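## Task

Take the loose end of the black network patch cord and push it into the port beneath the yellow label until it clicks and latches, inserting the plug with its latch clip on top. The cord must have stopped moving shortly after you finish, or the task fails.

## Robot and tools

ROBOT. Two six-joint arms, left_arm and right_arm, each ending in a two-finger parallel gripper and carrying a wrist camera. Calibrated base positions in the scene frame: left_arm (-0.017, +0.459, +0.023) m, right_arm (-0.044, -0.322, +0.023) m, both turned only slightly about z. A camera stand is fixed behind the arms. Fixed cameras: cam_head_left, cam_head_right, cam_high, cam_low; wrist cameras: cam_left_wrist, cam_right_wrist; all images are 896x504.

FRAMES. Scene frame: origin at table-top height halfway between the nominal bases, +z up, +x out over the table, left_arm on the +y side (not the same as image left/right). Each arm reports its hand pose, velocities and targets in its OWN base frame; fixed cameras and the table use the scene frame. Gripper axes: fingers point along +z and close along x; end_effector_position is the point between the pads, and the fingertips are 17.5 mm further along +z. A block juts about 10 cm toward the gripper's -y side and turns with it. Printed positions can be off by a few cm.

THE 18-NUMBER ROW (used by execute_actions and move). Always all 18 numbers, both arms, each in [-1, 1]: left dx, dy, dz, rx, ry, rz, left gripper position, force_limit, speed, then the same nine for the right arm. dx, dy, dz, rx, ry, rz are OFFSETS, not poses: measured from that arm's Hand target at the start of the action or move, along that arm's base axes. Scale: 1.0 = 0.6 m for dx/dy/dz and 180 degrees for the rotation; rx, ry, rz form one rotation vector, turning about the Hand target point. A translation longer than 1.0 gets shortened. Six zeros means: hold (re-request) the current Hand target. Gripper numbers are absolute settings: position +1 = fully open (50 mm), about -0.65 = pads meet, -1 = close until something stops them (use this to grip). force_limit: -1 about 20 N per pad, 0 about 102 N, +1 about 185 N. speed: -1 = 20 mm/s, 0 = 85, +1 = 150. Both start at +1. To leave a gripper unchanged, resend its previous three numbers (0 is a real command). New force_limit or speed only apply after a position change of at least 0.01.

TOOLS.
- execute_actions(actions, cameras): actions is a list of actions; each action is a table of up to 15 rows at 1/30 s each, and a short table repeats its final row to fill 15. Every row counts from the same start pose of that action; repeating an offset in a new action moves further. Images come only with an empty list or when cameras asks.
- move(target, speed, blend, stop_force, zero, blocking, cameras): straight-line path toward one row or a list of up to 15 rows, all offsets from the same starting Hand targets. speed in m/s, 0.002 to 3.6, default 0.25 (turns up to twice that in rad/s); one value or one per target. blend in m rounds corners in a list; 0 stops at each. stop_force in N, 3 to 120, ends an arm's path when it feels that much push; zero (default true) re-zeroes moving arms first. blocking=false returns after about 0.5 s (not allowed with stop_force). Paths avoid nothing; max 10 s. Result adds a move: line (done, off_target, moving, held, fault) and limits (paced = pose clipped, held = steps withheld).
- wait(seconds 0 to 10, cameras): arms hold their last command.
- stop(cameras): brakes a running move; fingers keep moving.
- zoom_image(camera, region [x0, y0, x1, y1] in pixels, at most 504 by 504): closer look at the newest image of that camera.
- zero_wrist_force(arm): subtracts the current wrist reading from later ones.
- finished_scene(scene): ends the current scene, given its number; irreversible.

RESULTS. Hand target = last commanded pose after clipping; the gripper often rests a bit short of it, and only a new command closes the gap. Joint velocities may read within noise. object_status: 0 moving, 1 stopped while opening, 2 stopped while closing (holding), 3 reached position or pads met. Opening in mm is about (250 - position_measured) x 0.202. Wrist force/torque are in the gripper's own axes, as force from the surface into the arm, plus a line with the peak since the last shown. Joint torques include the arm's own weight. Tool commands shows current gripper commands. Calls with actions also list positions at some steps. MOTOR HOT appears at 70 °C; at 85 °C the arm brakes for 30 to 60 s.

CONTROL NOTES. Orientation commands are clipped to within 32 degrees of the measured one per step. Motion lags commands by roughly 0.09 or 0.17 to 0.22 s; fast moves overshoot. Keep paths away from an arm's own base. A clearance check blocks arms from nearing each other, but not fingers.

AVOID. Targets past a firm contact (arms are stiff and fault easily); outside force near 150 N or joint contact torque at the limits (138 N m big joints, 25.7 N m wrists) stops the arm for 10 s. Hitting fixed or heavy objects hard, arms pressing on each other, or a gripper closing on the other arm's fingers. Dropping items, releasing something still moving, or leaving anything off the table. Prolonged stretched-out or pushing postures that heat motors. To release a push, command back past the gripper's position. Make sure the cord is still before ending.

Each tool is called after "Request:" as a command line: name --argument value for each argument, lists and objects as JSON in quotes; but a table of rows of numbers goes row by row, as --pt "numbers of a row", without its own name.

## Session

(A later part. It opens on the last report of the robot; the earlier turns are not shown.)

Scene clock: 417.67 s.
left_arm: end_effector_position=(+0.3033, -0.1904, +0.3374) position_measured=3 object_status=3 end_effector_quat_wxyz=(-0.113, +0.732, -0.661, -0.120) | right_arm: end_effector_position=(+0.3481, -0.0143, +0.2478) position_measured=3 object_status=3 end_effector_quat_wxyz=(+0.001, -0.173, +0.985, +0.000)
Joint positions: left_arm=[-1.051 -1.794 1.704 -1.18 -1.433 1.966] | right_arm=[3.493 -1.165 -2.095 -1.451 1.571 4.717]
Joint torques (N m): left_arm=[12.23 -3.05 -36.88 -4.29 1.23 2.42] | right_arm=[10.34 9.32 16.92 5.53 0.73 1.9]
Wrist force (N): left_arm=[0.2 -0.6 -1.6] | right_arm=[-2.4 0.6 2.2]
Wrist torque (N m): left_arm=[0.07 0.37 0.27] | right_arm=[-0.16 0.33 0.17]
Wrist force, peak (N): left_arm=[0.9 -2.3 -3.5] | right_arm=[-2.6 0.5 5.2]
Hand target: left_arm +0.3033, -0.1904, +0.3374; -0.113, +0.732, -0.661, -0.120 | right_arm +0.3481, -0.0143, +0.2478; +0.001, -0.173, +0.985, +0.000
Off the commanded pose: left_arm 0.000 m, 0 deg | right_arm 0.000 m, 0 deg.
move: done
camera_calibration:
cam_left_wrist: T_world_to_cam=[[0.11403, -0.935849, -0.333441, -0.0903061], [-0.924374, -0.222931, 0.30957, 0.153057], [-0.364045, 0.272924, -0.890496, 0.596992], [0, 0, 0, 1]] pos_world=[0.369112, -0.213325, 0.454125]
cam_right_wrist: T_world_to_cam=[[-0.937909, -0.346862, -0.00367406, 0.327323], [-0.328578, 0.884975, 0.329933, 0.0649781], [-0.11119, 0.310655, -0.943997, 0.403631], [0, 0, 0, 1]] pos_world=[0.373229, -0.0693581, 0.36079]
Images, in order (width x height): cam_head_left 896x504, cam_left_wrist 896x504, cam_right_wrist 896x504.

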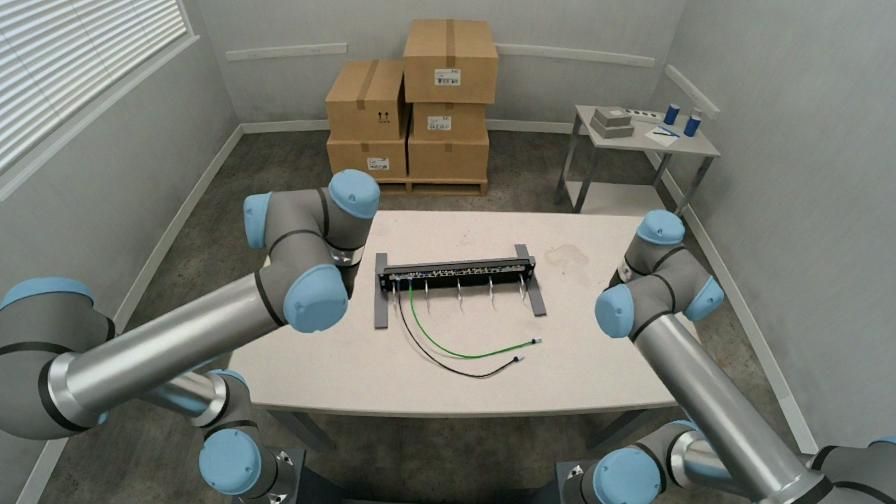

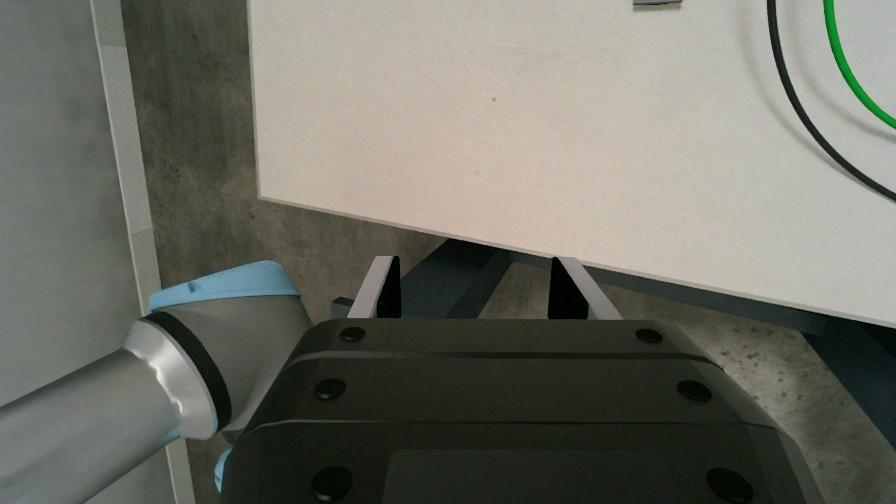

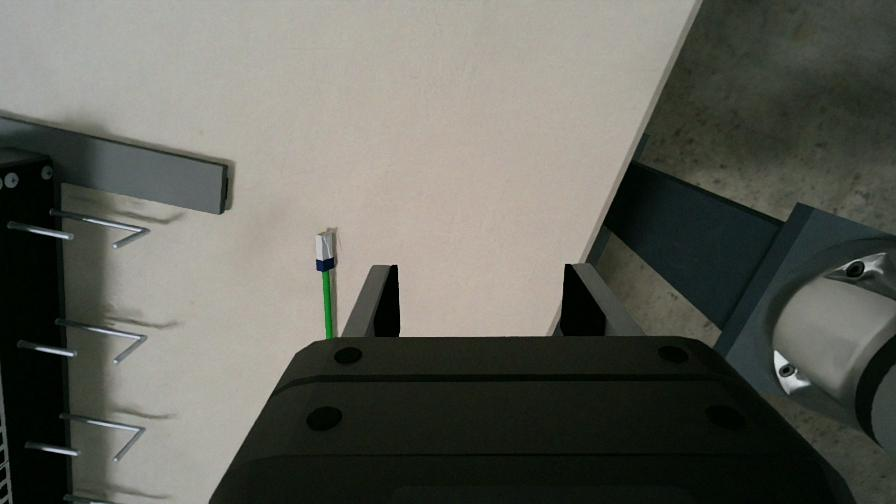

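Request:
move --pt "0.0107 -0.581 -0.43 -0.0648 -0.1037 0.5874 0.6 -0.8 0 0 0 0 0 0 0 1 -0.8 -0.5" --speed 0.4 --cameras '["cam_left_wrist","cam_right_wrist","cam_head_left"]'

Scene clock: 472.67 s.
left_arm: end_effector_position=(+0.3097, -0.5390, +0.0794) position_measured=63 object_status=3 end_effector_quat_wxyz=(+0.000, +0.980, +0.197, +0.001) | right_arm: end_effector_position=(+0.3481, -0.0143, +0.2478) position_measured=3 object_status=3 end_effector_quat_wxyz=(+0.001, -0.173, +0.985, +0.000)
Joint positions: left_arm=[-1.266 -1.143 1.71 -2.139 -1.57 -0.091] | right_arm=[3.493 -1.165 -2.095 -1.451 1.571 4.717]
Joint torques (N m): left_arm=[12.46 -43.33 -15.45 -1.61 -1.78 -2.32] | right_arm=[9.84 9.3 17.73 5.53 1.38 1.81]
Wrist force (N): left_arm=[0.4 0.0 -2.0] | right_arm=[-2.1 0.7 2.6]
Wrist torque (N m): left_arm=[0.10 0.21 0.18] | right_arm=[-0.15 0.28 0.18]
Wrist force, peak (N): left_arm=[-1.4 -0.7 -2.2] | right_arm=[-2.6 0.4 2.8]
Hand target: left_arm +0.3097, -0.5390, +0.0794; +0.000, +0.980, +0.197, +0.001 | right_arm +0.3481, -0.0143, +0.2478; +0.001, -0.173, +0.985, +0.000
Off the commanded pose: left_arm 0.000 m, 0 deg | right_arm 0.000 m, 0 deg.
move: done
camera_calibration:
cam_left_wrist: T_world_to_cam=[[0.916184, 0.400659, -0.00890585, -0.0571109], [0.379435, -0.860072, 0.341037, -0.588584], [0.12898, -0.315832, -0.940008, -0.00139809], [0, 0, 0, 1]] pos_world=[0.275834, -0.483784, 0.198906]
cam_right_wrist: T_world_to_cam=[[-0.937913, -0.346852, -0.00370685, 0.327337], [-0.328569, 0.884947, 0.330017, 0.0649422], [-0.111187, 0.310745, -0.943968, 0.403625], [0, 0, 0, 1]] pos_world=[0.373229, -0.0693575, 0.36079]
Images, in order (width x height): cam_head_left 896x504, cam_left_wrist 896x504, cam_right_wrist 896x504.

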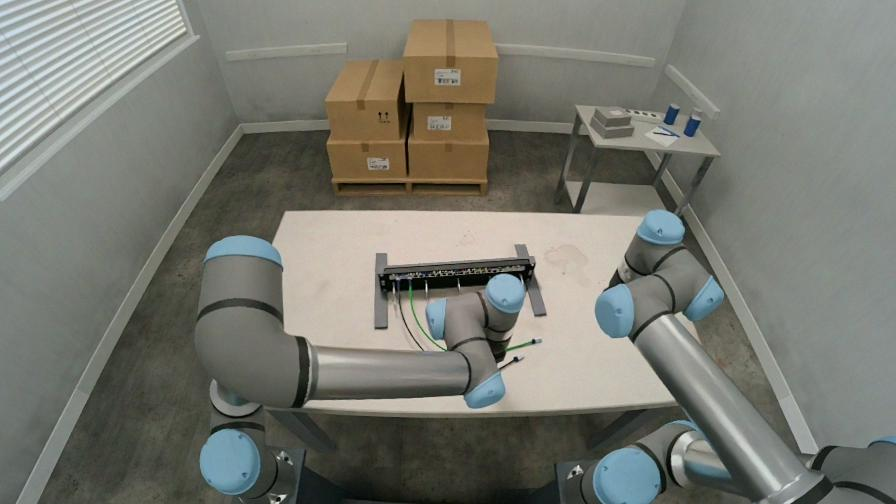

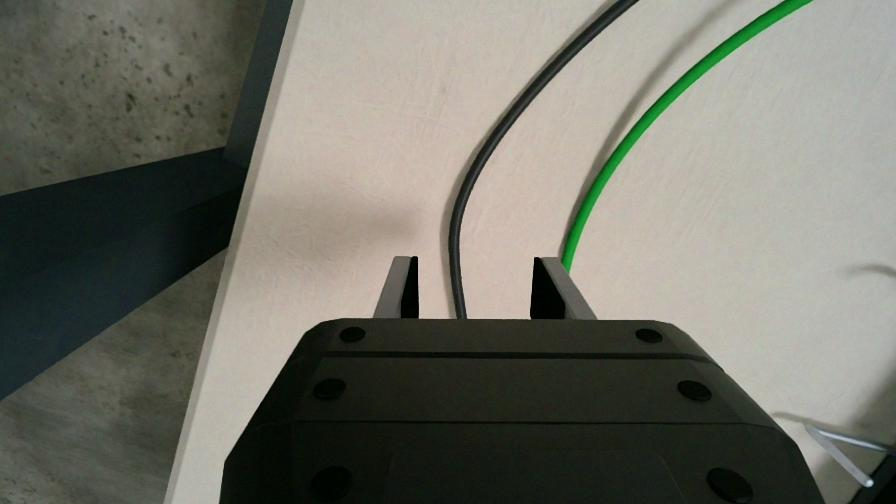

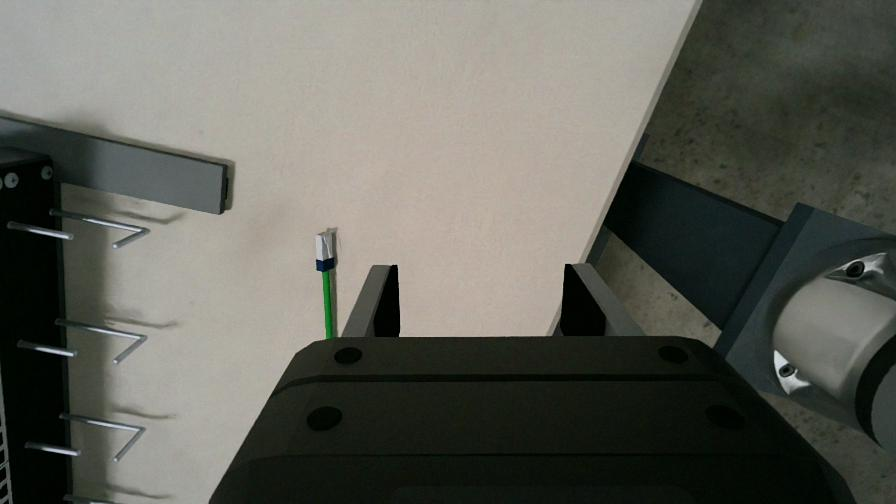

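Request:
move --pt "-0.0108 -0.0045 -0.09 0 0 0 0.6 -0.8 0 0 0 0 0 0 0 1 -0.8 -0.5" --speed 0.2 --cameras '["cam_left_wrist"]'

Scene clock: 493.80 s.
left_arm: end_effector_position=(+0.3031, -0.5417, +0.0253) position_measured=63 object_status=3 end_effector_quat_wxyz=(+0.000, +0.980, +0.197, +0.001) | right_arm: end_effector_position=(+0.3481, -0.0143, +0.2478) position_measured=3 object_status=3 end_effector_quat_wxyz=(+0.001, -0.173, +0.985, +0.000)
Joint positions: left_arm=[-1.278 -1.068 1.762 -2.265 -1.57 -0.103] | right_arm=[3.493 -1.165 -2.095 -1.451 1.571 4.717]
Joint torques (N m): left_arm=[10.66 -48.67 -32.1 -1.72 0.08 2.19] | right_arm=[9.97 9.93 17.68 5.46 1.58 1.73]
Wrist force (N): left_arm=[0.1 -0.5 -1.8] | right_arm=[-2.4 0.4 2.5]
Wrist torque (N m): left_arm=[0.04 0.28 0.25] | right_arm=[-0.18 0.33 0.17]
Wrist force, peak (N): left_arm=[0.8 -0.3 -4.0] | right_arm=[-2.4 0.4 2.9]
Hand target: left_arm +0.3033, -0.5417, +0.0254; +0.000, +0.980, +0.197, +0.001 | right_arm +0.3481, -0.0143, +0.2478; +0.001, -0.173, +0.985, +0.000
Off the commanded pose: left_arm 0.000 m, 0 deg | right_arm 0.000 m, 0 deg.
move: done
camera_calibration:
cam_left_wrist: T_world_to_cam=[[0.915983, 0.401115, -0.00899517, -0.050173], [0.379919, -0.859936, 0.340839, -0.569989], [0.12898, -0.31562, -0.940079, -0.0521403], [0, 0, 0, 1]] pos_world=[0.269233, -0.486486, 0.144807]
Images, in order (width x height): cam_left_wrist 896x504.

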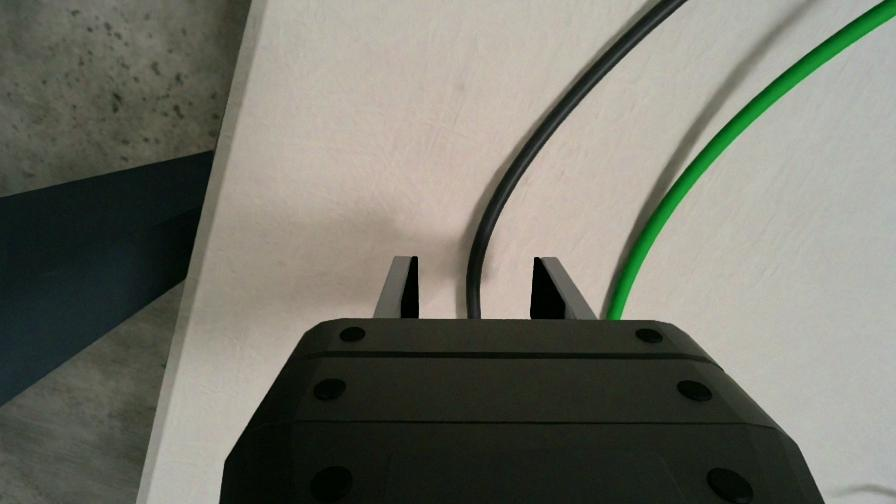

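Request:
move --pt "0 0 -0.048 0 0 0 0.6 -0.8 0 0 0 0 0 0 0 1 -0.8 -0.5" --speed 0.03 --stop_force 6

Request:
move --pt "0 0 0 0 0 0 -1 -0.8 -0.5 0 0 0 0 0 0 1 -0.8 -0.5" --pt "0 0 0.33 0 0 0 -1 -0.8 -0.5 0 0.05 0.1 0 0 0 1 -0.8 -0.5" --speed 0.15 --cameras '["cam_head_left","cam_right_wrist","cam_high","cam_head_right"]'

Scene clock: 509.63 s.
left_arm: end_effector_position=(+0.3033, -0.5417, -0.0034) position_measured=63 object_status=3 end_effector_quat_wxyz=(+0.000, +0.980, +0.197, +0.001) | right_arm: end_effector_position=(+0.3481, -0.0143, +0.2478) position_measured=3 object_status=3 end_effector_quat_wxyz=(+0.001, -0.173, +0.985, +0.000)
Joint positions: left_arm=[-1.277 -1.023 1.78 -2.329 -1.57 -0.103] | right_arm=[3.493 -1.165 -2.095 -1.451 1.571 4.717]
Joint torques (N m): left_arm=[7.96 -54.36 -31.1 -0.12 0.59 2.35] | right_arm=[9.69 9.51 17.82 5.48 1.47 1.54]
Wrist force (N): left_arm=[0.1 -0.1 -1.8] | right_arm=[-2.3 0.6 2.4]
Wrist torque (N m): left_arm=[0.09 0.25 0.24] | right_arm=[-0.16 0.30 0.18]
Wrist force, peak (N): left_arm=[0.0 -0.1 -2.9] | right_arm=[-2.6 0.5 2.8]
Hand target: left_arm +0.3033, -0.5417, -0.0034; +0.000, +0.980, +0.197, +0.001 | right_arm +0.3481, -0.0143, +0.2478; +0.001, -0.173, +0.985, +0.000
Off the commanded pose: left_arm 0.000 m, 0 deg | right_arm 0.000 m, 0 deg.
move: done

Scene clock: 512.27 s.
left_arm: end_effector_position=(+0.3033, -0.5417, +0.1946) position_measured=225 object_status=2 end_effector_quat_wxyz=(+0.000, +0.980, +0.197, +0.001) | right_arm: end_effector_position=(+0.3481, +0.0157, +0.3078) position_measured=3 object_status=3 end_effector_quat_wxyz=(+0.001, -0.173, +0.985, +0.000)
Joint positions: left_arm=[-1.277 -1.258 1.551 -1.865 -1.57 -0.103] | right_arm=[3.579 -1.159 -1.945 -1.607 1.571 4.803]
Joint torques (N m): left_arm=[7.56 -27.46 -26.8 -2.27 -0.39 -2.14] | right_arm=[-7.84 3.3 19.46 5.64 -2.99 -2.2]
Wrist force (N): left_arm=[0.9 -0.5 -1.5] | right_arm=[-2.4 1.0 2.4]
Wrist torque (N m): left_arm=[0.08 0.22 0.28] | right_arm=[-0.09 0.34 0.05]
Wrist force, peak (N): left_arm=[0.9 -0.2 -4.2] | right_arm=[-2.1 0.4 3.2]
Hand target: left_arm +0.3033, -0.5417, +0.1946; +0.000, +0.980, +0.197, +0.001 | right_arm +0.3481, +0.0157, +0.3078; +0.001, -0.173, +0.985, +0.000
Off the commanded pose: left_arm 0.000 m, 0 deg | right_arm 0.000 m, 0 deg.
move: done
camera_calibration:
cam_right_wrist: T_world_to_cam=[[-0.937909, -0.346862, -0.00367406, 0.337984], [-0.328578, 0.884975, 0.329933, 0.0185444], [-0.11119, 0.310655, -0.943997, 0.45092], [0, 0, 0, 1]] pos_world=[0.373229, -0.0392581, 0.42079]
Images, in order (width x height): cam_head_left 896x504, cam_head_right 896x504, cam_high 896x504, cam_right_wrist 896x504.

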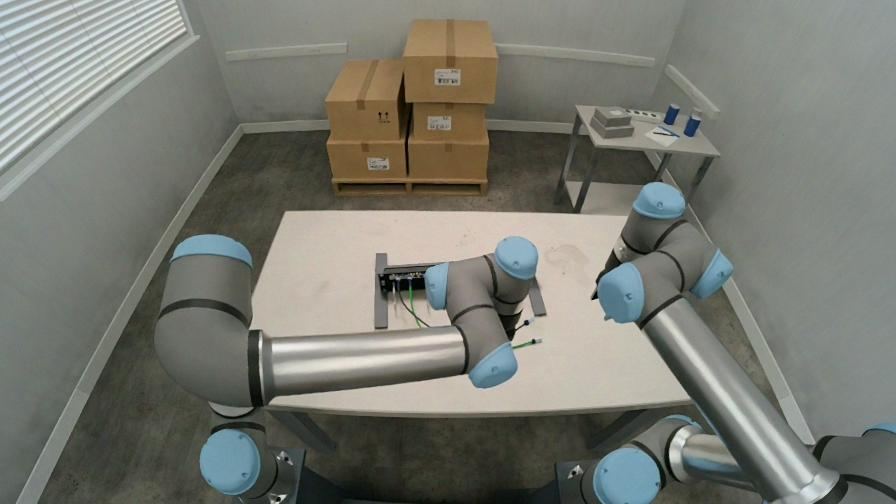

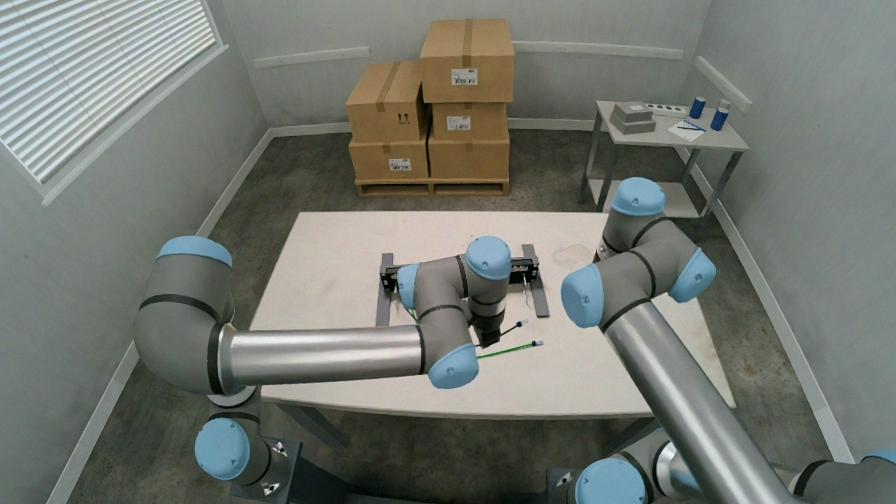

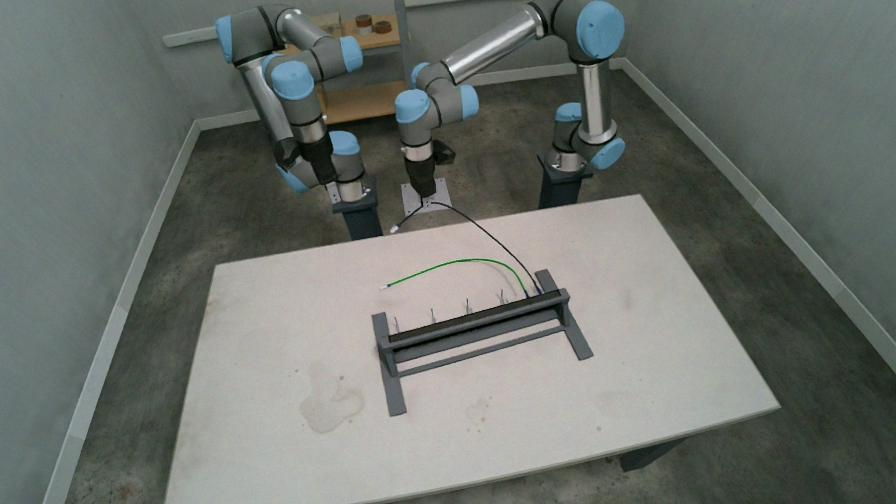

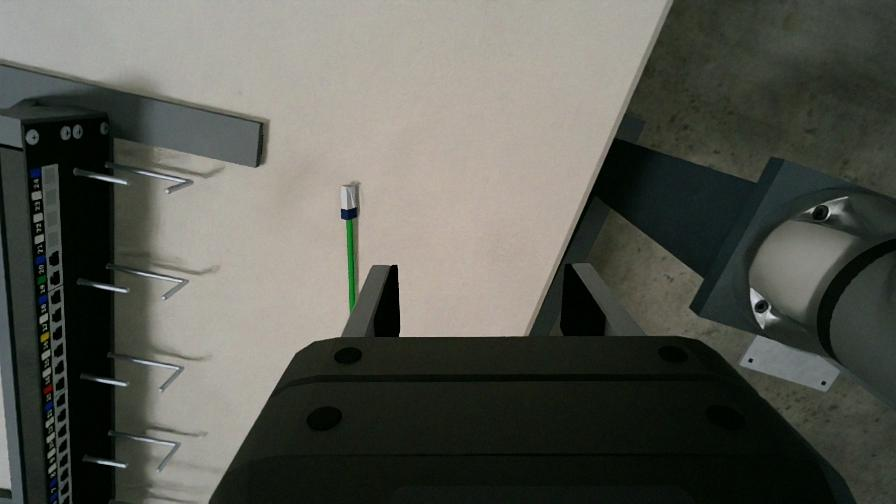

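Request:
move --pt "0 0 0 0 0 0 -1 -0.8 -0.5 0.07 0.182 0 0 0 0 1 -0.8 -0.5" --speed 0.25 --cameras '["cam_right_wrist","cam_left_wrist","cam_head_left"]'

Scene clock: 537.83 s.
left_arm: end_effector_position=(+0.3033, -0.5417, +0.1946) position_measured=225 object_status=2 end_effector_quat_wxyz=(+0.000, +0.980, +0.197, +0.001) | right_arm: end_effector_position=(+0.3901, +0.1248, +0.3078) position_measured=3 object_status=3 end_effector_quat_wxyz=(+0.001, -0.173, +0.985, +0.000)
Joint positions: left_arm=[-1.277 -1.258 1.551 -1.864 -1.57 -0.103] | right_arm=[3.783 -1.321 -1.84 -1.55 1.57 5.007]
Joint torques (N m): left_arm=[-10.96 -26.7 -34.06 -0.32 -1.48 -2.26] | right_arm=[7.24 9.7 24.82 0.6 -1.53 0.13]
Wrist force (N): left_arm=[0.8 -0.4 -1.4] | right_arm=[-2.4 0.5 1.9]
Wrist torque (N m): left_arm=[0.10 0.25 0.28] | right_arm=[-0.17 0.35 0.17]
Wrist force, peak (N): left_arm=[1.0 -0.3 -1.9] | right_arm=[-4.6 3.8 1.9]
Hand target: left_arm +0.3033, -0.5417, +0.1946; +0.000, +0.980, +0.197, +0.001 | right_arm +0.3901, +0.1249, +0.3078; +0.001, -0.173, +0.985, +0.000
Off the commanded pose: left_arm 0.000 m, 0 deg | right_arm 0.000 m, 0 deg.
move: done
camera_calibration:
cam_left_wrist: T_world_to_cam=[[0.915977, 0.40113, -0.00894715, -0.048788], [0.379898, -0.859887, 0.340987, -0.627662], [0.129086, -0.315735, -0.940026, 0.106932], [0, 0, 0, 1]] pos_world=[0.269332, -0.486386, 0.314106]
cam_right_wrist: T_world_to_cam=[[-0.937919, -0.346833, -0.00376272, 0.415259], [-0.328582, 0.884985, 0.329902, -0.064225], [-0.111091, 0.310658, -0.944008, 0.421754], [0, 0, 0, 1]] pos_world=[0.415229, 0.0698421, 0.42089]
Images, in order (width x height): cam_head_left 896x504, cam_left_wrist 896x504, cam_right_wrist 896x504.

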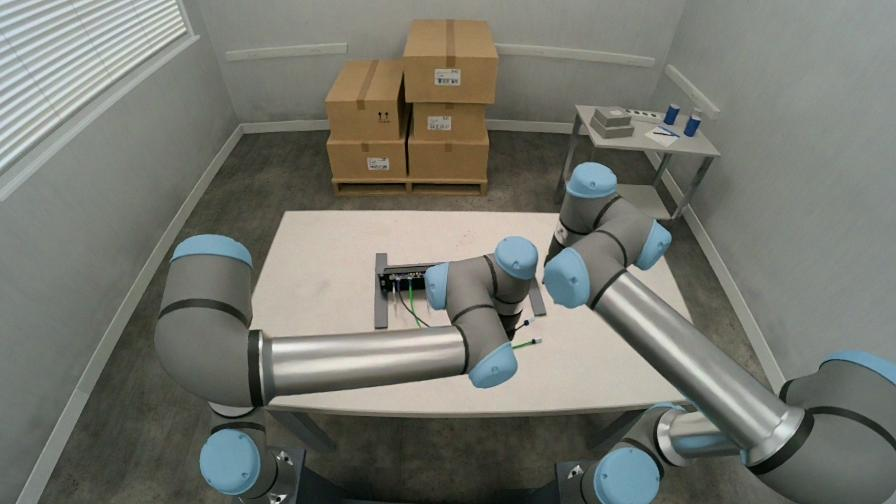

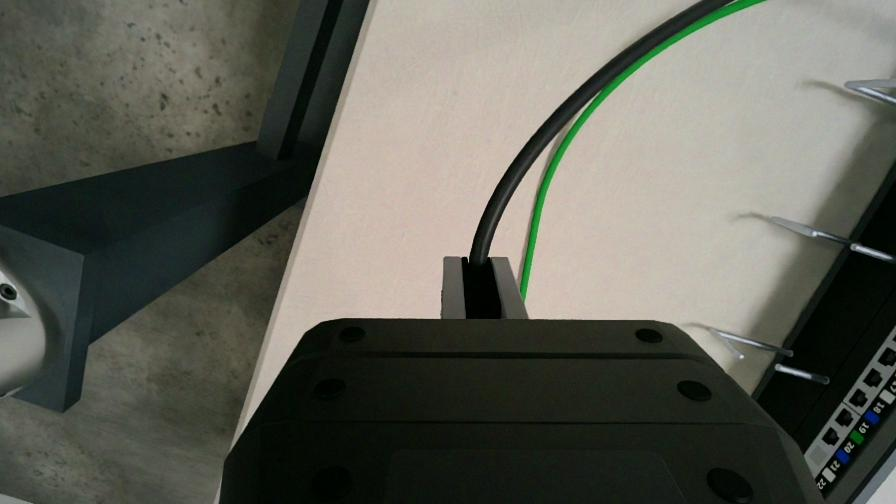

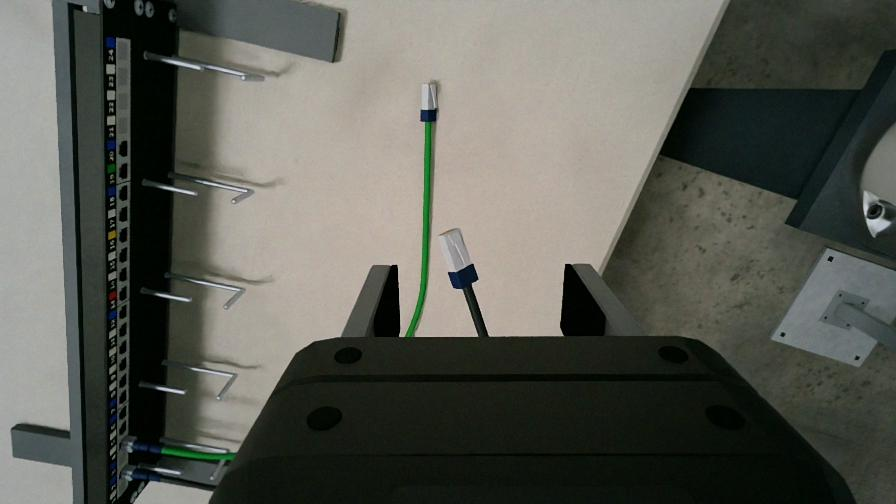

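Request:
zoom_image --camera "cam_right_wrist" --region '[420, 210, 500, 340]'

Request:
zoom_image --camera "cam_right_wrist" --region '[90, 150, 190, 320]'

Scaled by 3.877 from the camera's 896x504 image, which has a finer 1280x720 frame.

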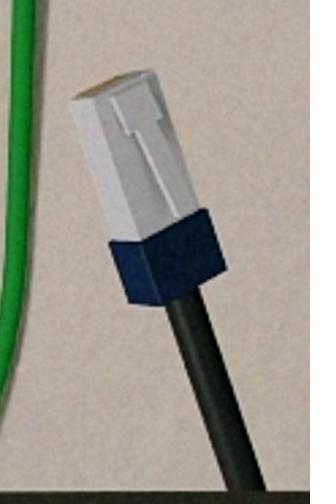

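Scaled by 2.965 from the camera's 896x504 image, which has a finer 1280x720 frame.

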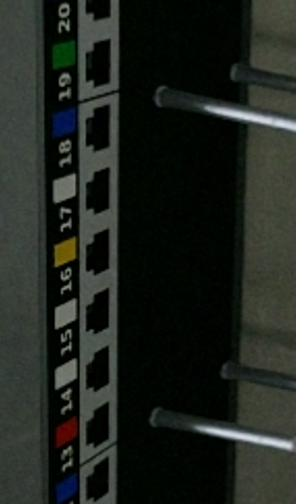

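Request:
move --pt "0 0 0 -0.1131 0.1913 0 -1 -0.8 -0.5 0.01 0 0 0 0 0.063 1 -0.8 -0.5" --speed 0.3 --cameras '["cam_right_wrist","cam_head_left"]'

Request:
zoom_image --camera "cam_right_wrist" --region '[400, 170, 520, 340]'

Scene clock: 594.00 s.
left_arm: end_effector_position=(+0.3033, -0.5416, +0.1944) position_measured=225 object_status=2 end_effector_quat_wxyz=(+0.113, +0.921, +0.185, -0.322) | right_arm: end_effector_position=(+0.3962, +0.1249, +0.3078) position_measured=3 object_status=3 end_effector_quat_wxyz=(+0.001, -0.269, +0.963, +0.000)
Joint positions: left_arm=[-1.007 -1.169 1.585 -1.962 -2.267 0.175] | right_arm=[3.774 -1.336 -1.829 -1.546 1.571 4.8]
Joint torques (N m): left_arm=[-11.34 -53.03 -36.33 -3.35 -3.24 -1.86] | right_arm=[-2.48 16.19 26.43 4.88 2.12 1.25]
Wrist force (N): left_arm=[1.6 -1.4 -1.4] | right_arm=[-2.2 0.9 2.0]
Wrist torque (N m): left_arm=[0.11 0.34 0.44] | right_arm=[-0.12 0.31 -0.03]
Wrist force, peak (N): left_arm=[2.4 -1.7 -1.5] | right_arm=[-2.5 0.8 2.4]
Hand target: left_arm +0.3033, -0.5417, +0.1946; +0.113, +0.921, +0.185, -0.322 | right_arm +0.3961, +0.1249, +0.3078; +0.001, -0.269, +0.963, +0.000
Off the commanded pose: left_arm 0.000 m, 0 deg | right_arm 0.000 m, 0 deg.
move: done
camera_calibration:
cam_right_wrist: T_world_to_cam=[[-0.851445, -0.52443, -0.00375932, 0.40879], [-0.496121, 0.803118, 0.329947, 0.0142702], [-0.170015, 0.282797, -0.943992, 0.449222], [0, 0, 0, 1]] pos_world=[0.431516, 0.0758825, 0.42089]
Images, in order (width x height): cam_head_left 896x504, cam_right_wrist 896x504.

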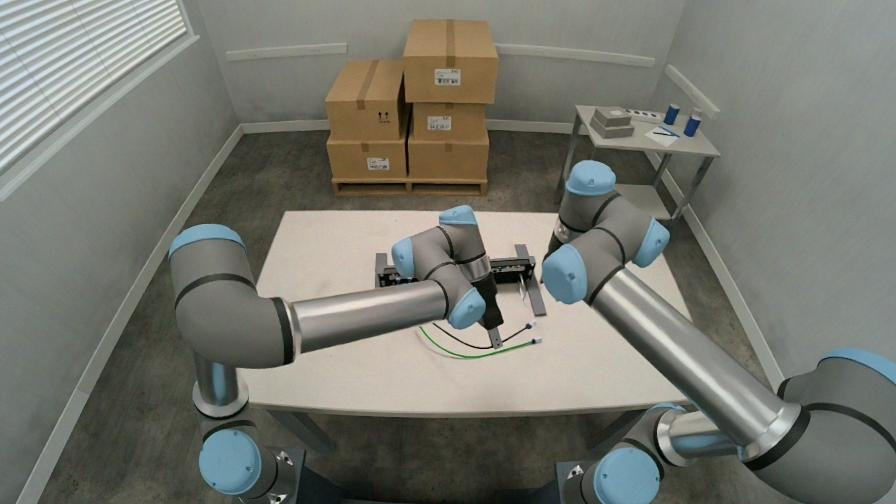

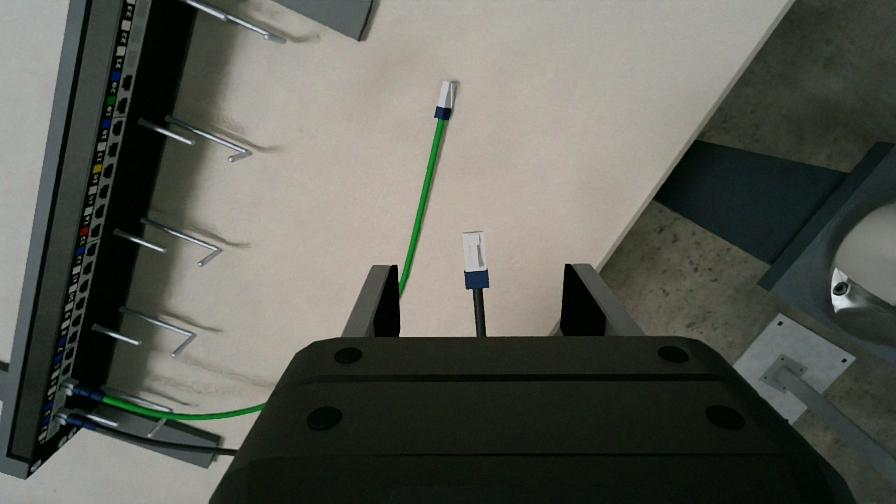

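Scaled by 2.965 from the camera's 896x504 image, which has a finer 1280x720 frame.

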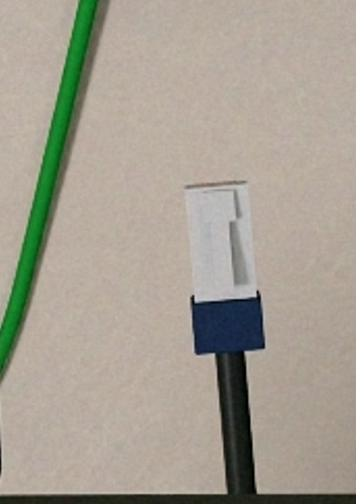

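Request:
move --pt "0 0 0 0 0 0 -1 -0.8 -0.5 -0.0555 0.068 0 0 0 0.03 1 -0.8 -0.5" --pt "0 0 0 0 0 0 -1 -0.8 -0.5 -0.0555 0.068 -0.15 0 0 0.03 1 -0.8 -0.5" --speed 0.2 --blend 0.02 --cameras '["cam_right_wrist"]'

Request:
zoom_image --camera "cam_right_wrist" --region '[400, 180, 580, 340]'

Scene clock: 623.47 s.
left_arm: end_effector_position=(+0.3033, -0.5417, +0.1946) position_measured=225 object_status=2 end_effector_quat_wxyz=(+0.113, +0.921, +0.185, -0.322) | right_arm: end_effector_position=(+0.3628, +0.1657, +0.2178) position_measured=3 object_status=3 end_effector_quat_wxyz=(+0.001, -0.314, +0.949, +0.000)
Joint positions: left_arm=[-1.007 -1.169 1.585 -1.962 -2.268 0.175] | right_arm=[3.911 -1.324 -2.07 -1.317 1.571 4.842]
Joint torques (N m): left_arm=[-13.57 -52.79 -34.94 -5.01 -3.04 1.32] | right_arm=[-7.83 18.45 16.32 4.22 -2.83 -1.99]
Wrist force (N): left_arm=[1.8 -1.7 -1.2] | right_arm=[-2.4 1.1 2.1]
Wrist torque (N m): left_arm=[0.07 0.30 0.44] | right_arm=[-0.07 0.34 0.09]
Wrist force, peak (N): left_arm=[1.8 -1.9 -1.6] | right_arm=[-2.3 0.9 4.9]
Hand target: left_arm +0.3033, -0.5417, +0.1946; +0.113, +0.921, +0.185, -0.322 | right_arm +0.3628, +0.1657, +0.2178; +0.001, -0.314, +0.949, +0.000
Off the commanded pose: left_arm 0.000 m, 0 deg | right_arm 0.000 m, 0 deg.
move: done
camera_calibration:
cam_right_wrist: T_world_to_cam=[[-0.798255, -0.602309, -0.00356966, 0.395061], [-0.56952, 0.752844, 0.329959, 0.0296569], [-0.19605, 0.265425, -0.943988, 0.359396], [0, 0, 0, 1]] pos_world=[0.402709, 0.120229, 0.330891]
Images, in order (width x height): cam_right_wrist 896x504.

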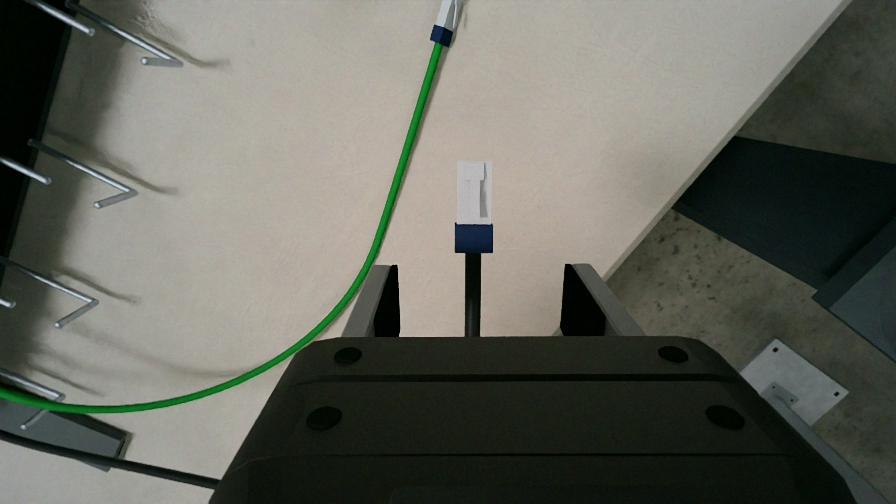

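Scaled by 2.800 from the camera's 896x504 image, which has a finer 1280x720 frame.

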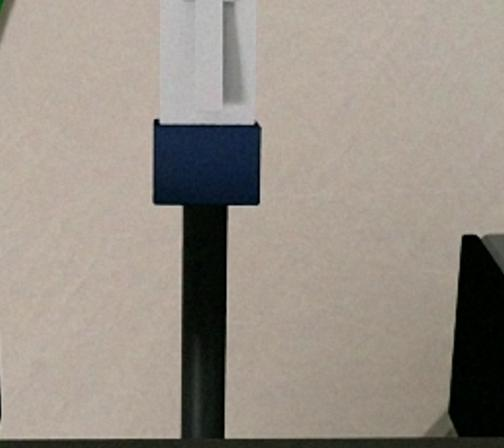

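Request:
move --pt "0 0 0 0 0 0 -1 -0.8 -0.5 0.008 -0.0085 -0.054 0 0 0 1 -0.8 -0.5" --speed 0.1 --cameras '["cam_right_wrist"]'

Request:
zoom_image --camera "cam_right_wrist" --region '[380, 170, 600, 340]'

Scene clock: 639.23 s.
left_arm: end_effector_position=(+0.3033, -0.5417, +0.1946) position_measured=225 object_status=2 end_effector_quat_wxyz=(+0.113, +0.921, +0.185, -0.322) | right_arm: end_effector_position=(+0.3676, +0.1605, +0.1853) position_measured=3 object_status=3 end_effector_quat_wxyz=(+0.001, -0.314, +0.949, +0.000)
Joint positions: left_arm=[-1.007 -1.169 1.585 -1.962 -2.268 0.175] | right_arm=[3.892 -1.356 -2.132 -1.222 1.571 4.824]
Joint torques (N m): left_arm=[-13.18 -52.94 -31.97 -5.03 -1.49 -1.43] | right_arm=[10.4 20.08 28.39 1.38 0.6 2]
Wrist force (N): left_arm=[1.4 -1.3 -1.7] | right_arm=[-2.3 0.9 2.1]
Wrist torque (N m): left_arm=[0.12 0.34 0.44] | right_arm=[-0.12 0.35 0.15]
Wrist force, peak (N): left_arm=[1.7 -1.9 -1.4] | right_arm=[-2.4 0.3 3.2]
Hand target: left_arm +0.3033, -0.5417, +0.1946; +0.113, +0.921, +0.185, -0.322 | right_arm +0.3676, +0.1606, +0.1854; +0.001, -0.314, +0.949, +0.000
Off the commanded pose: left_arm 0.000 m, 0 deg | right_arm 0.000 m, 0 deg.
move: done
camera_calibration:
cam_right_wrist: T_world_to_cam=[[-0.79835, -0.602183, -0.00359954, 0.395738], [-0.56942, 0.752943, 0.329907, 0.0469166], [-0.195954, 0.265431, -0.944007, 0.330977], [0, 0, 0, 1]] pos_world=[0.407509, 0.11513, 0.298391]
Images, in order (width x height): cam_right_wrist 896x504.

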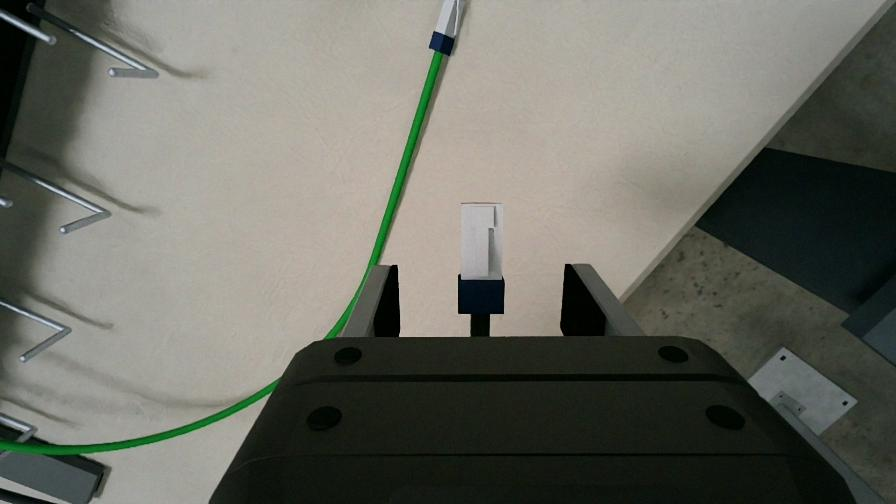

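Scaled by 2.291 from the camera's 896x504 image, which has a finer 1280x720 frame.

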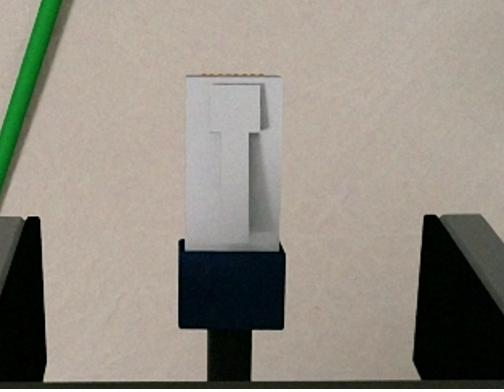

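Request:
move --pt "0 0 0 0 0 0 -1 -0.8 -0.5 0.0003 -0.0008 -0.0058 0 0 0 1 -0.5 -0.7" --speed 0.05

Request:
move --pt "0 0 0 0 0 0 -1 -0.8 -0.5 0 0 0 0 0 0 -1 -0.5 -0.7" --cameras '["cam_right_wrist"]'

Request:
zoom_image --camera "cam_right_wrist" --region '[400, 180, 560, 340]'

Scene clock: 655.97 s.
left_arm: end_effector_position=(+0.3033, -0.5417, +0.1946) position_measured=225 object_status=2 end_effector_quat_wxyz=(+0.113, +0.921, +0.185, -0.322) | right_arm: end_effector_position=(+0.3678, +0.1601, +0.1818) position_measured=3 object_status=3 end_effector_quat_wxyz=(+0.001, -0.314, +0.949, +0.000)
Joint positions: left_arm=[-1.007 -1.169 1.585 -1.962 -2.268 0.175] | right_arm=[3.891 -1.36 -2.14 -1.212 1.571 4.823]
Joint torques (N m): left_arm=[-12.84 -52.45 -29.38 -4.89 -1.43 -2.46] | right_arm=[-6.98 11.75 25.31 2.94 1.15 -2.02]
Wrist force (N): left_arm=[1.9 -1.3 -1.6] | right_arm=[-2.6 0.8 1.6]
Wrist torque (N m): left_arm=[0.12 0.27 0.44] | right_arm=[-0.16 0.41 0.16]
Wrist force, peak (N): left_arm=[2.0 -1.7 -1.6] | right_arm=[-3.0 0.6 1.8]
Hand target: left_arm +0.3033, -0.5417, +0.1946; +0.113, +0.921, +0.185, -0.322 | right_arm +0.3678, +0.1601, +0.1819; +0.001, -0.314, +0.949, +0.000
Off the commanded pose: left_arm 0.000 m, 0 deg | right_arm 0.000 m, 0 deg.
move: done

Scene clock: 657.17 s.
left_arm: end_effector_position=(+0.3033, -0.5417, +0.1946) position_measured=225 object_status=2 end_effector_quat_wxyz=(+0.113, +0.921, +0.185, -0.322) | right_arm: end_effector_position=(+0.3678, +0.1601, +0.1819) position_measured=192 object_status=2 end_effector_quat_wxyz=(+0.001, -0.314, +0.949, +0.000)
Joint positions: left_arm=[-1.007 -1.169 1.585 -1.962 -2.268 0.175] | right_arm=[3.891 -1.36 -2.139 -1.212 1.571 4.823]
Joint torques (N m): left_arm=[-12.64 -52.71 -27.98 -5.04 -1.52 -2.47] | right_arm=[-6.51 16.99 30.67 1.12 1.41 0.1]
Wrist force (N): left_arm=[1.5 -1.6 -1.5] | right_arm=[-2.4 1.0 1.8]
Wrist torque (N m): left_arm=[0.05 0.32 0.43] | right_arm=[-0.13 0.36 0.16]
Wrist force, peak (N): left_arm=[1.9 -1.9 -1.3] | right_arm=[-2.8 1.1 1.9]
Hand target: left_arm +0.3033, -0.5417, +0.1946; +0.113, +0.921, +0.185, -0.322 | right_arm +0.3678, +0.1601, +0.1819; +0.001, -0.314, +0.949, +0.000
Off the commanded pose: left_arm 0.000 m, 0 deg | right_arm 0.000 m, 0 deg.
move: done
camera_calibration:
cam_right_wrist: T_world_to_cam=[[-0.798282, -0.602273, -0.00370204, 0.395598], [-0.569517, 0.752838, 0.329977, 0.0485601], [-0.195949, 0.265523, -0.943982, 0.327919], [0, 0, 0, 1]] pos_world=[0.407709, 0.11463, 0.29499]
Images, in order (width x height): cam_right_wrist 896x504.

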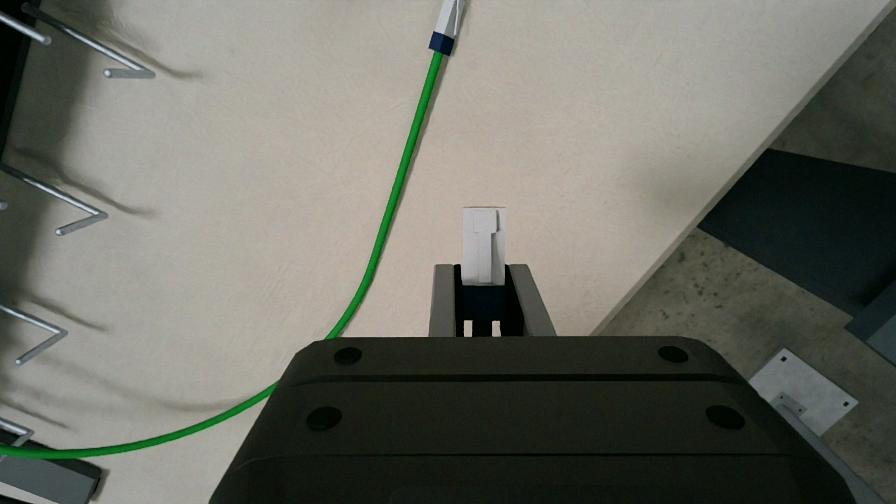

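Scaled by 3.150 from the camera's 896x504 image, which has a finer 1280x720 frame.

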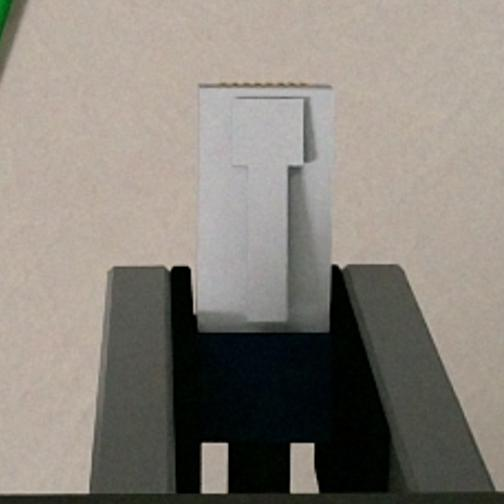

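Request:
move --pt "0 0 0 0 0 0 0.3 -0.8 -0.8 0 0 0 0 0 0 -1 -0.5 -0.7" --cameras '["cam_right_wrist"]'

Request:
move --pt "0.09 0.055 0.13 0 0 0 0.3 -0.8 -0.8 0 0 0 0 0 0 -1 -0.5 -0.7" --pt "0.05 0.5 0.3 0 0 0 0.3 -0.8 -0.8 0 0 0 0 0 0 -1 -0.5 -0.7" --speed '[0.15,0.35]' --blend 0.03 --cameras '["cam_right_wrist","cam_head_left"]'

Scene clock: 704.30 s.
left_arm: end_effector_position=(+0.3033, -0.5417, +0.1946) position_measured=107 object_status=0 end_effector_quat_wxyz=(+0.113, +0.921, +0.185, -0.322) | right_arm: end_effector_position=(+0.3678, +0.1601, +0.1819) position_measured=192 object_status=2 end_effector_quat_wxyz=(+0.001, -0.314, +0.949, +0.000)
Joint positions: left_arm=[-1.007 -1.169 1.585 -1.962 -2.268 0.175] | right_arm=[3.891 -1.36 -2.139 -1.212 1.571 4.823]
Joint torques (N m): left_arm=[-12.83 -52.13 -25.33 -2.27 -1.53 -2.34] | right_arm=[-7.14 17.29 29.41 0.95 1.41 1.38]
Wrist force (N): left_arm=[0.5 -1.1 -1.2] | right_arm=[-2.7 1.0 2.1]
Wrist torque (N m): left_arm=[0.06 0.30 0.39] | right_arm=[-0.13 0.42 0.17]
Wrist force, peak (N): left_arm=[1.7 -1.6 -1.7] | right_arm=[-2.4 3.6 1.6]
Hand target: left_arm +0.3033, -0.5417, +0.1946; +0.113, +0.921, +0.185, -0.322 | right_arm +0.3678, +0.1601, +0.1819; +0.001, -0.314, +0.949, +0.000
Off the commanded pose: left_arm 0.000 m, 0 deg | right_arm 0.000 m, 0 deg.
move: done
camera_calibration:
cam_right_wrist: T_world_to_cam=[[-0.798282, -0.602273, -0.00370204, 0.395598], [-0.569517, 0.752838, 0.329977, 0.0485601], [-0.195949, 0.265523, -0.943982, 0.327919], [0, 0, 0, 1]] pos_world=[0.407709, 0.11463, 0.29499]
Images, in order (width x height): cam_right_wrist 896x504.

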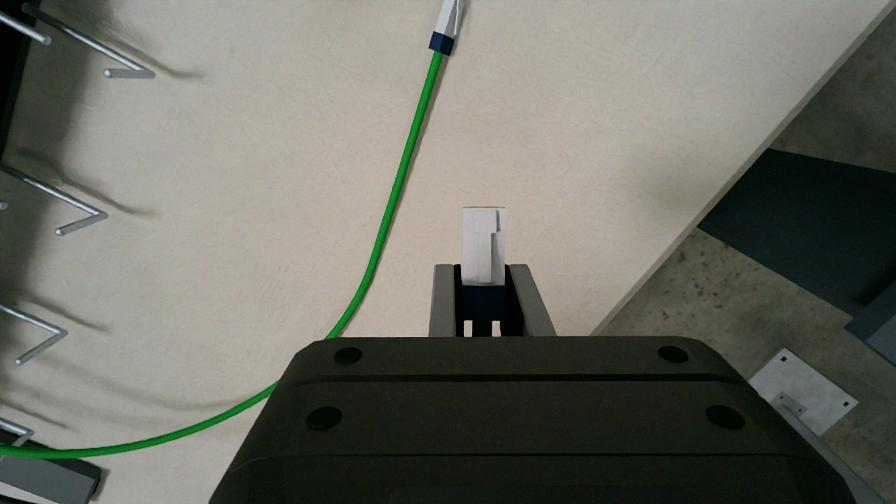

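Scene clock: 706.30 s.
left_arm: end_effector_position=(+0.3333, -0.2418, +0.3746) position_measured=107 object_status=3 end_effector_quat_wxyz=(+0.113, +0.921, +0.185, -0.322) | right_arm: end_effector_position=(+0.3678, +0.1601, +0.1819) position_measured=192 object_status=2 end_effector_quat_wxyz=(+0.001, -0.314, +0.949, +0.000)
Joint positions: left_arm=[-0.587 -1.575 1.525 -1.173 -2.188 0.699] | right_arm=[3.891 -1.36 -2.139 -1.212 1.571 4.823]
Joint torques (N m): left_arm=[5.45 -28.01 -18.33 0.58 -2.47 1.15] | right_arm=[-6.54 16.62 26.97 1.02 1.29 1.36]
Wrist force (N): left_arm=[0.5 -0.6 -1.2] | right_arm=[-2.6 0.8 2.3]
Wrist torque (N m): left_arm=[0.09 0.27 0.35] | right_arm=[-0.15 0.40 0.18]
Wrist force, peak (N): left_arm=[0.0 -4.7 -3.4] | right_arm=[-2.7 1.1 2.4]
Hand target: left_arm +0.3333, -0.2417, +0.3746; +0.113, +0.921, +0.185, -0.322 | right_arm +0.3678, +0.1601, +0.1819; +0.001, -0.314, +0.949, +0.000
Off the commanded pose: left_arm 0.000 m, 0 deg | right_arm 0.000 m, 0 deg.
move: done
camera_calibration:
cam_right_wrist: T_world_to_cam=[[-0.798282, -0.602273, -0.00370204, 0.395598], [-0.569517, 0.752838, 0.329977, 0.0485601], [-0.195949, 0.265523, -0.943982, 0.327919], [0, 0, 0, 1]] pos_world=[0.407709, 0.11463, 0.29499]
Images, in order (width x height): cam_head_left 896x504, cam_right_wrist 896x504.

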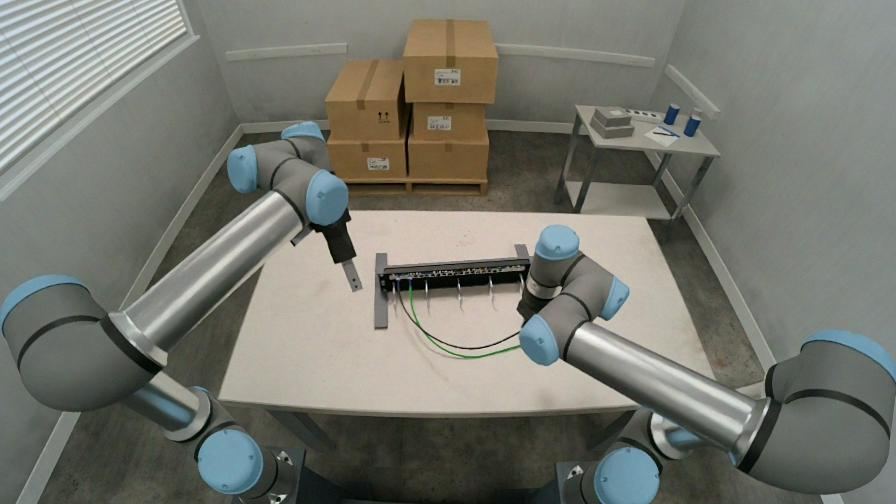

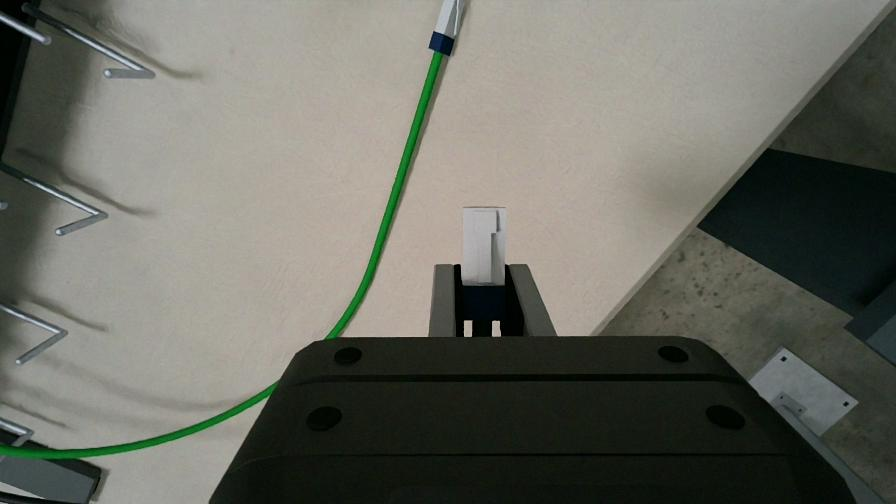

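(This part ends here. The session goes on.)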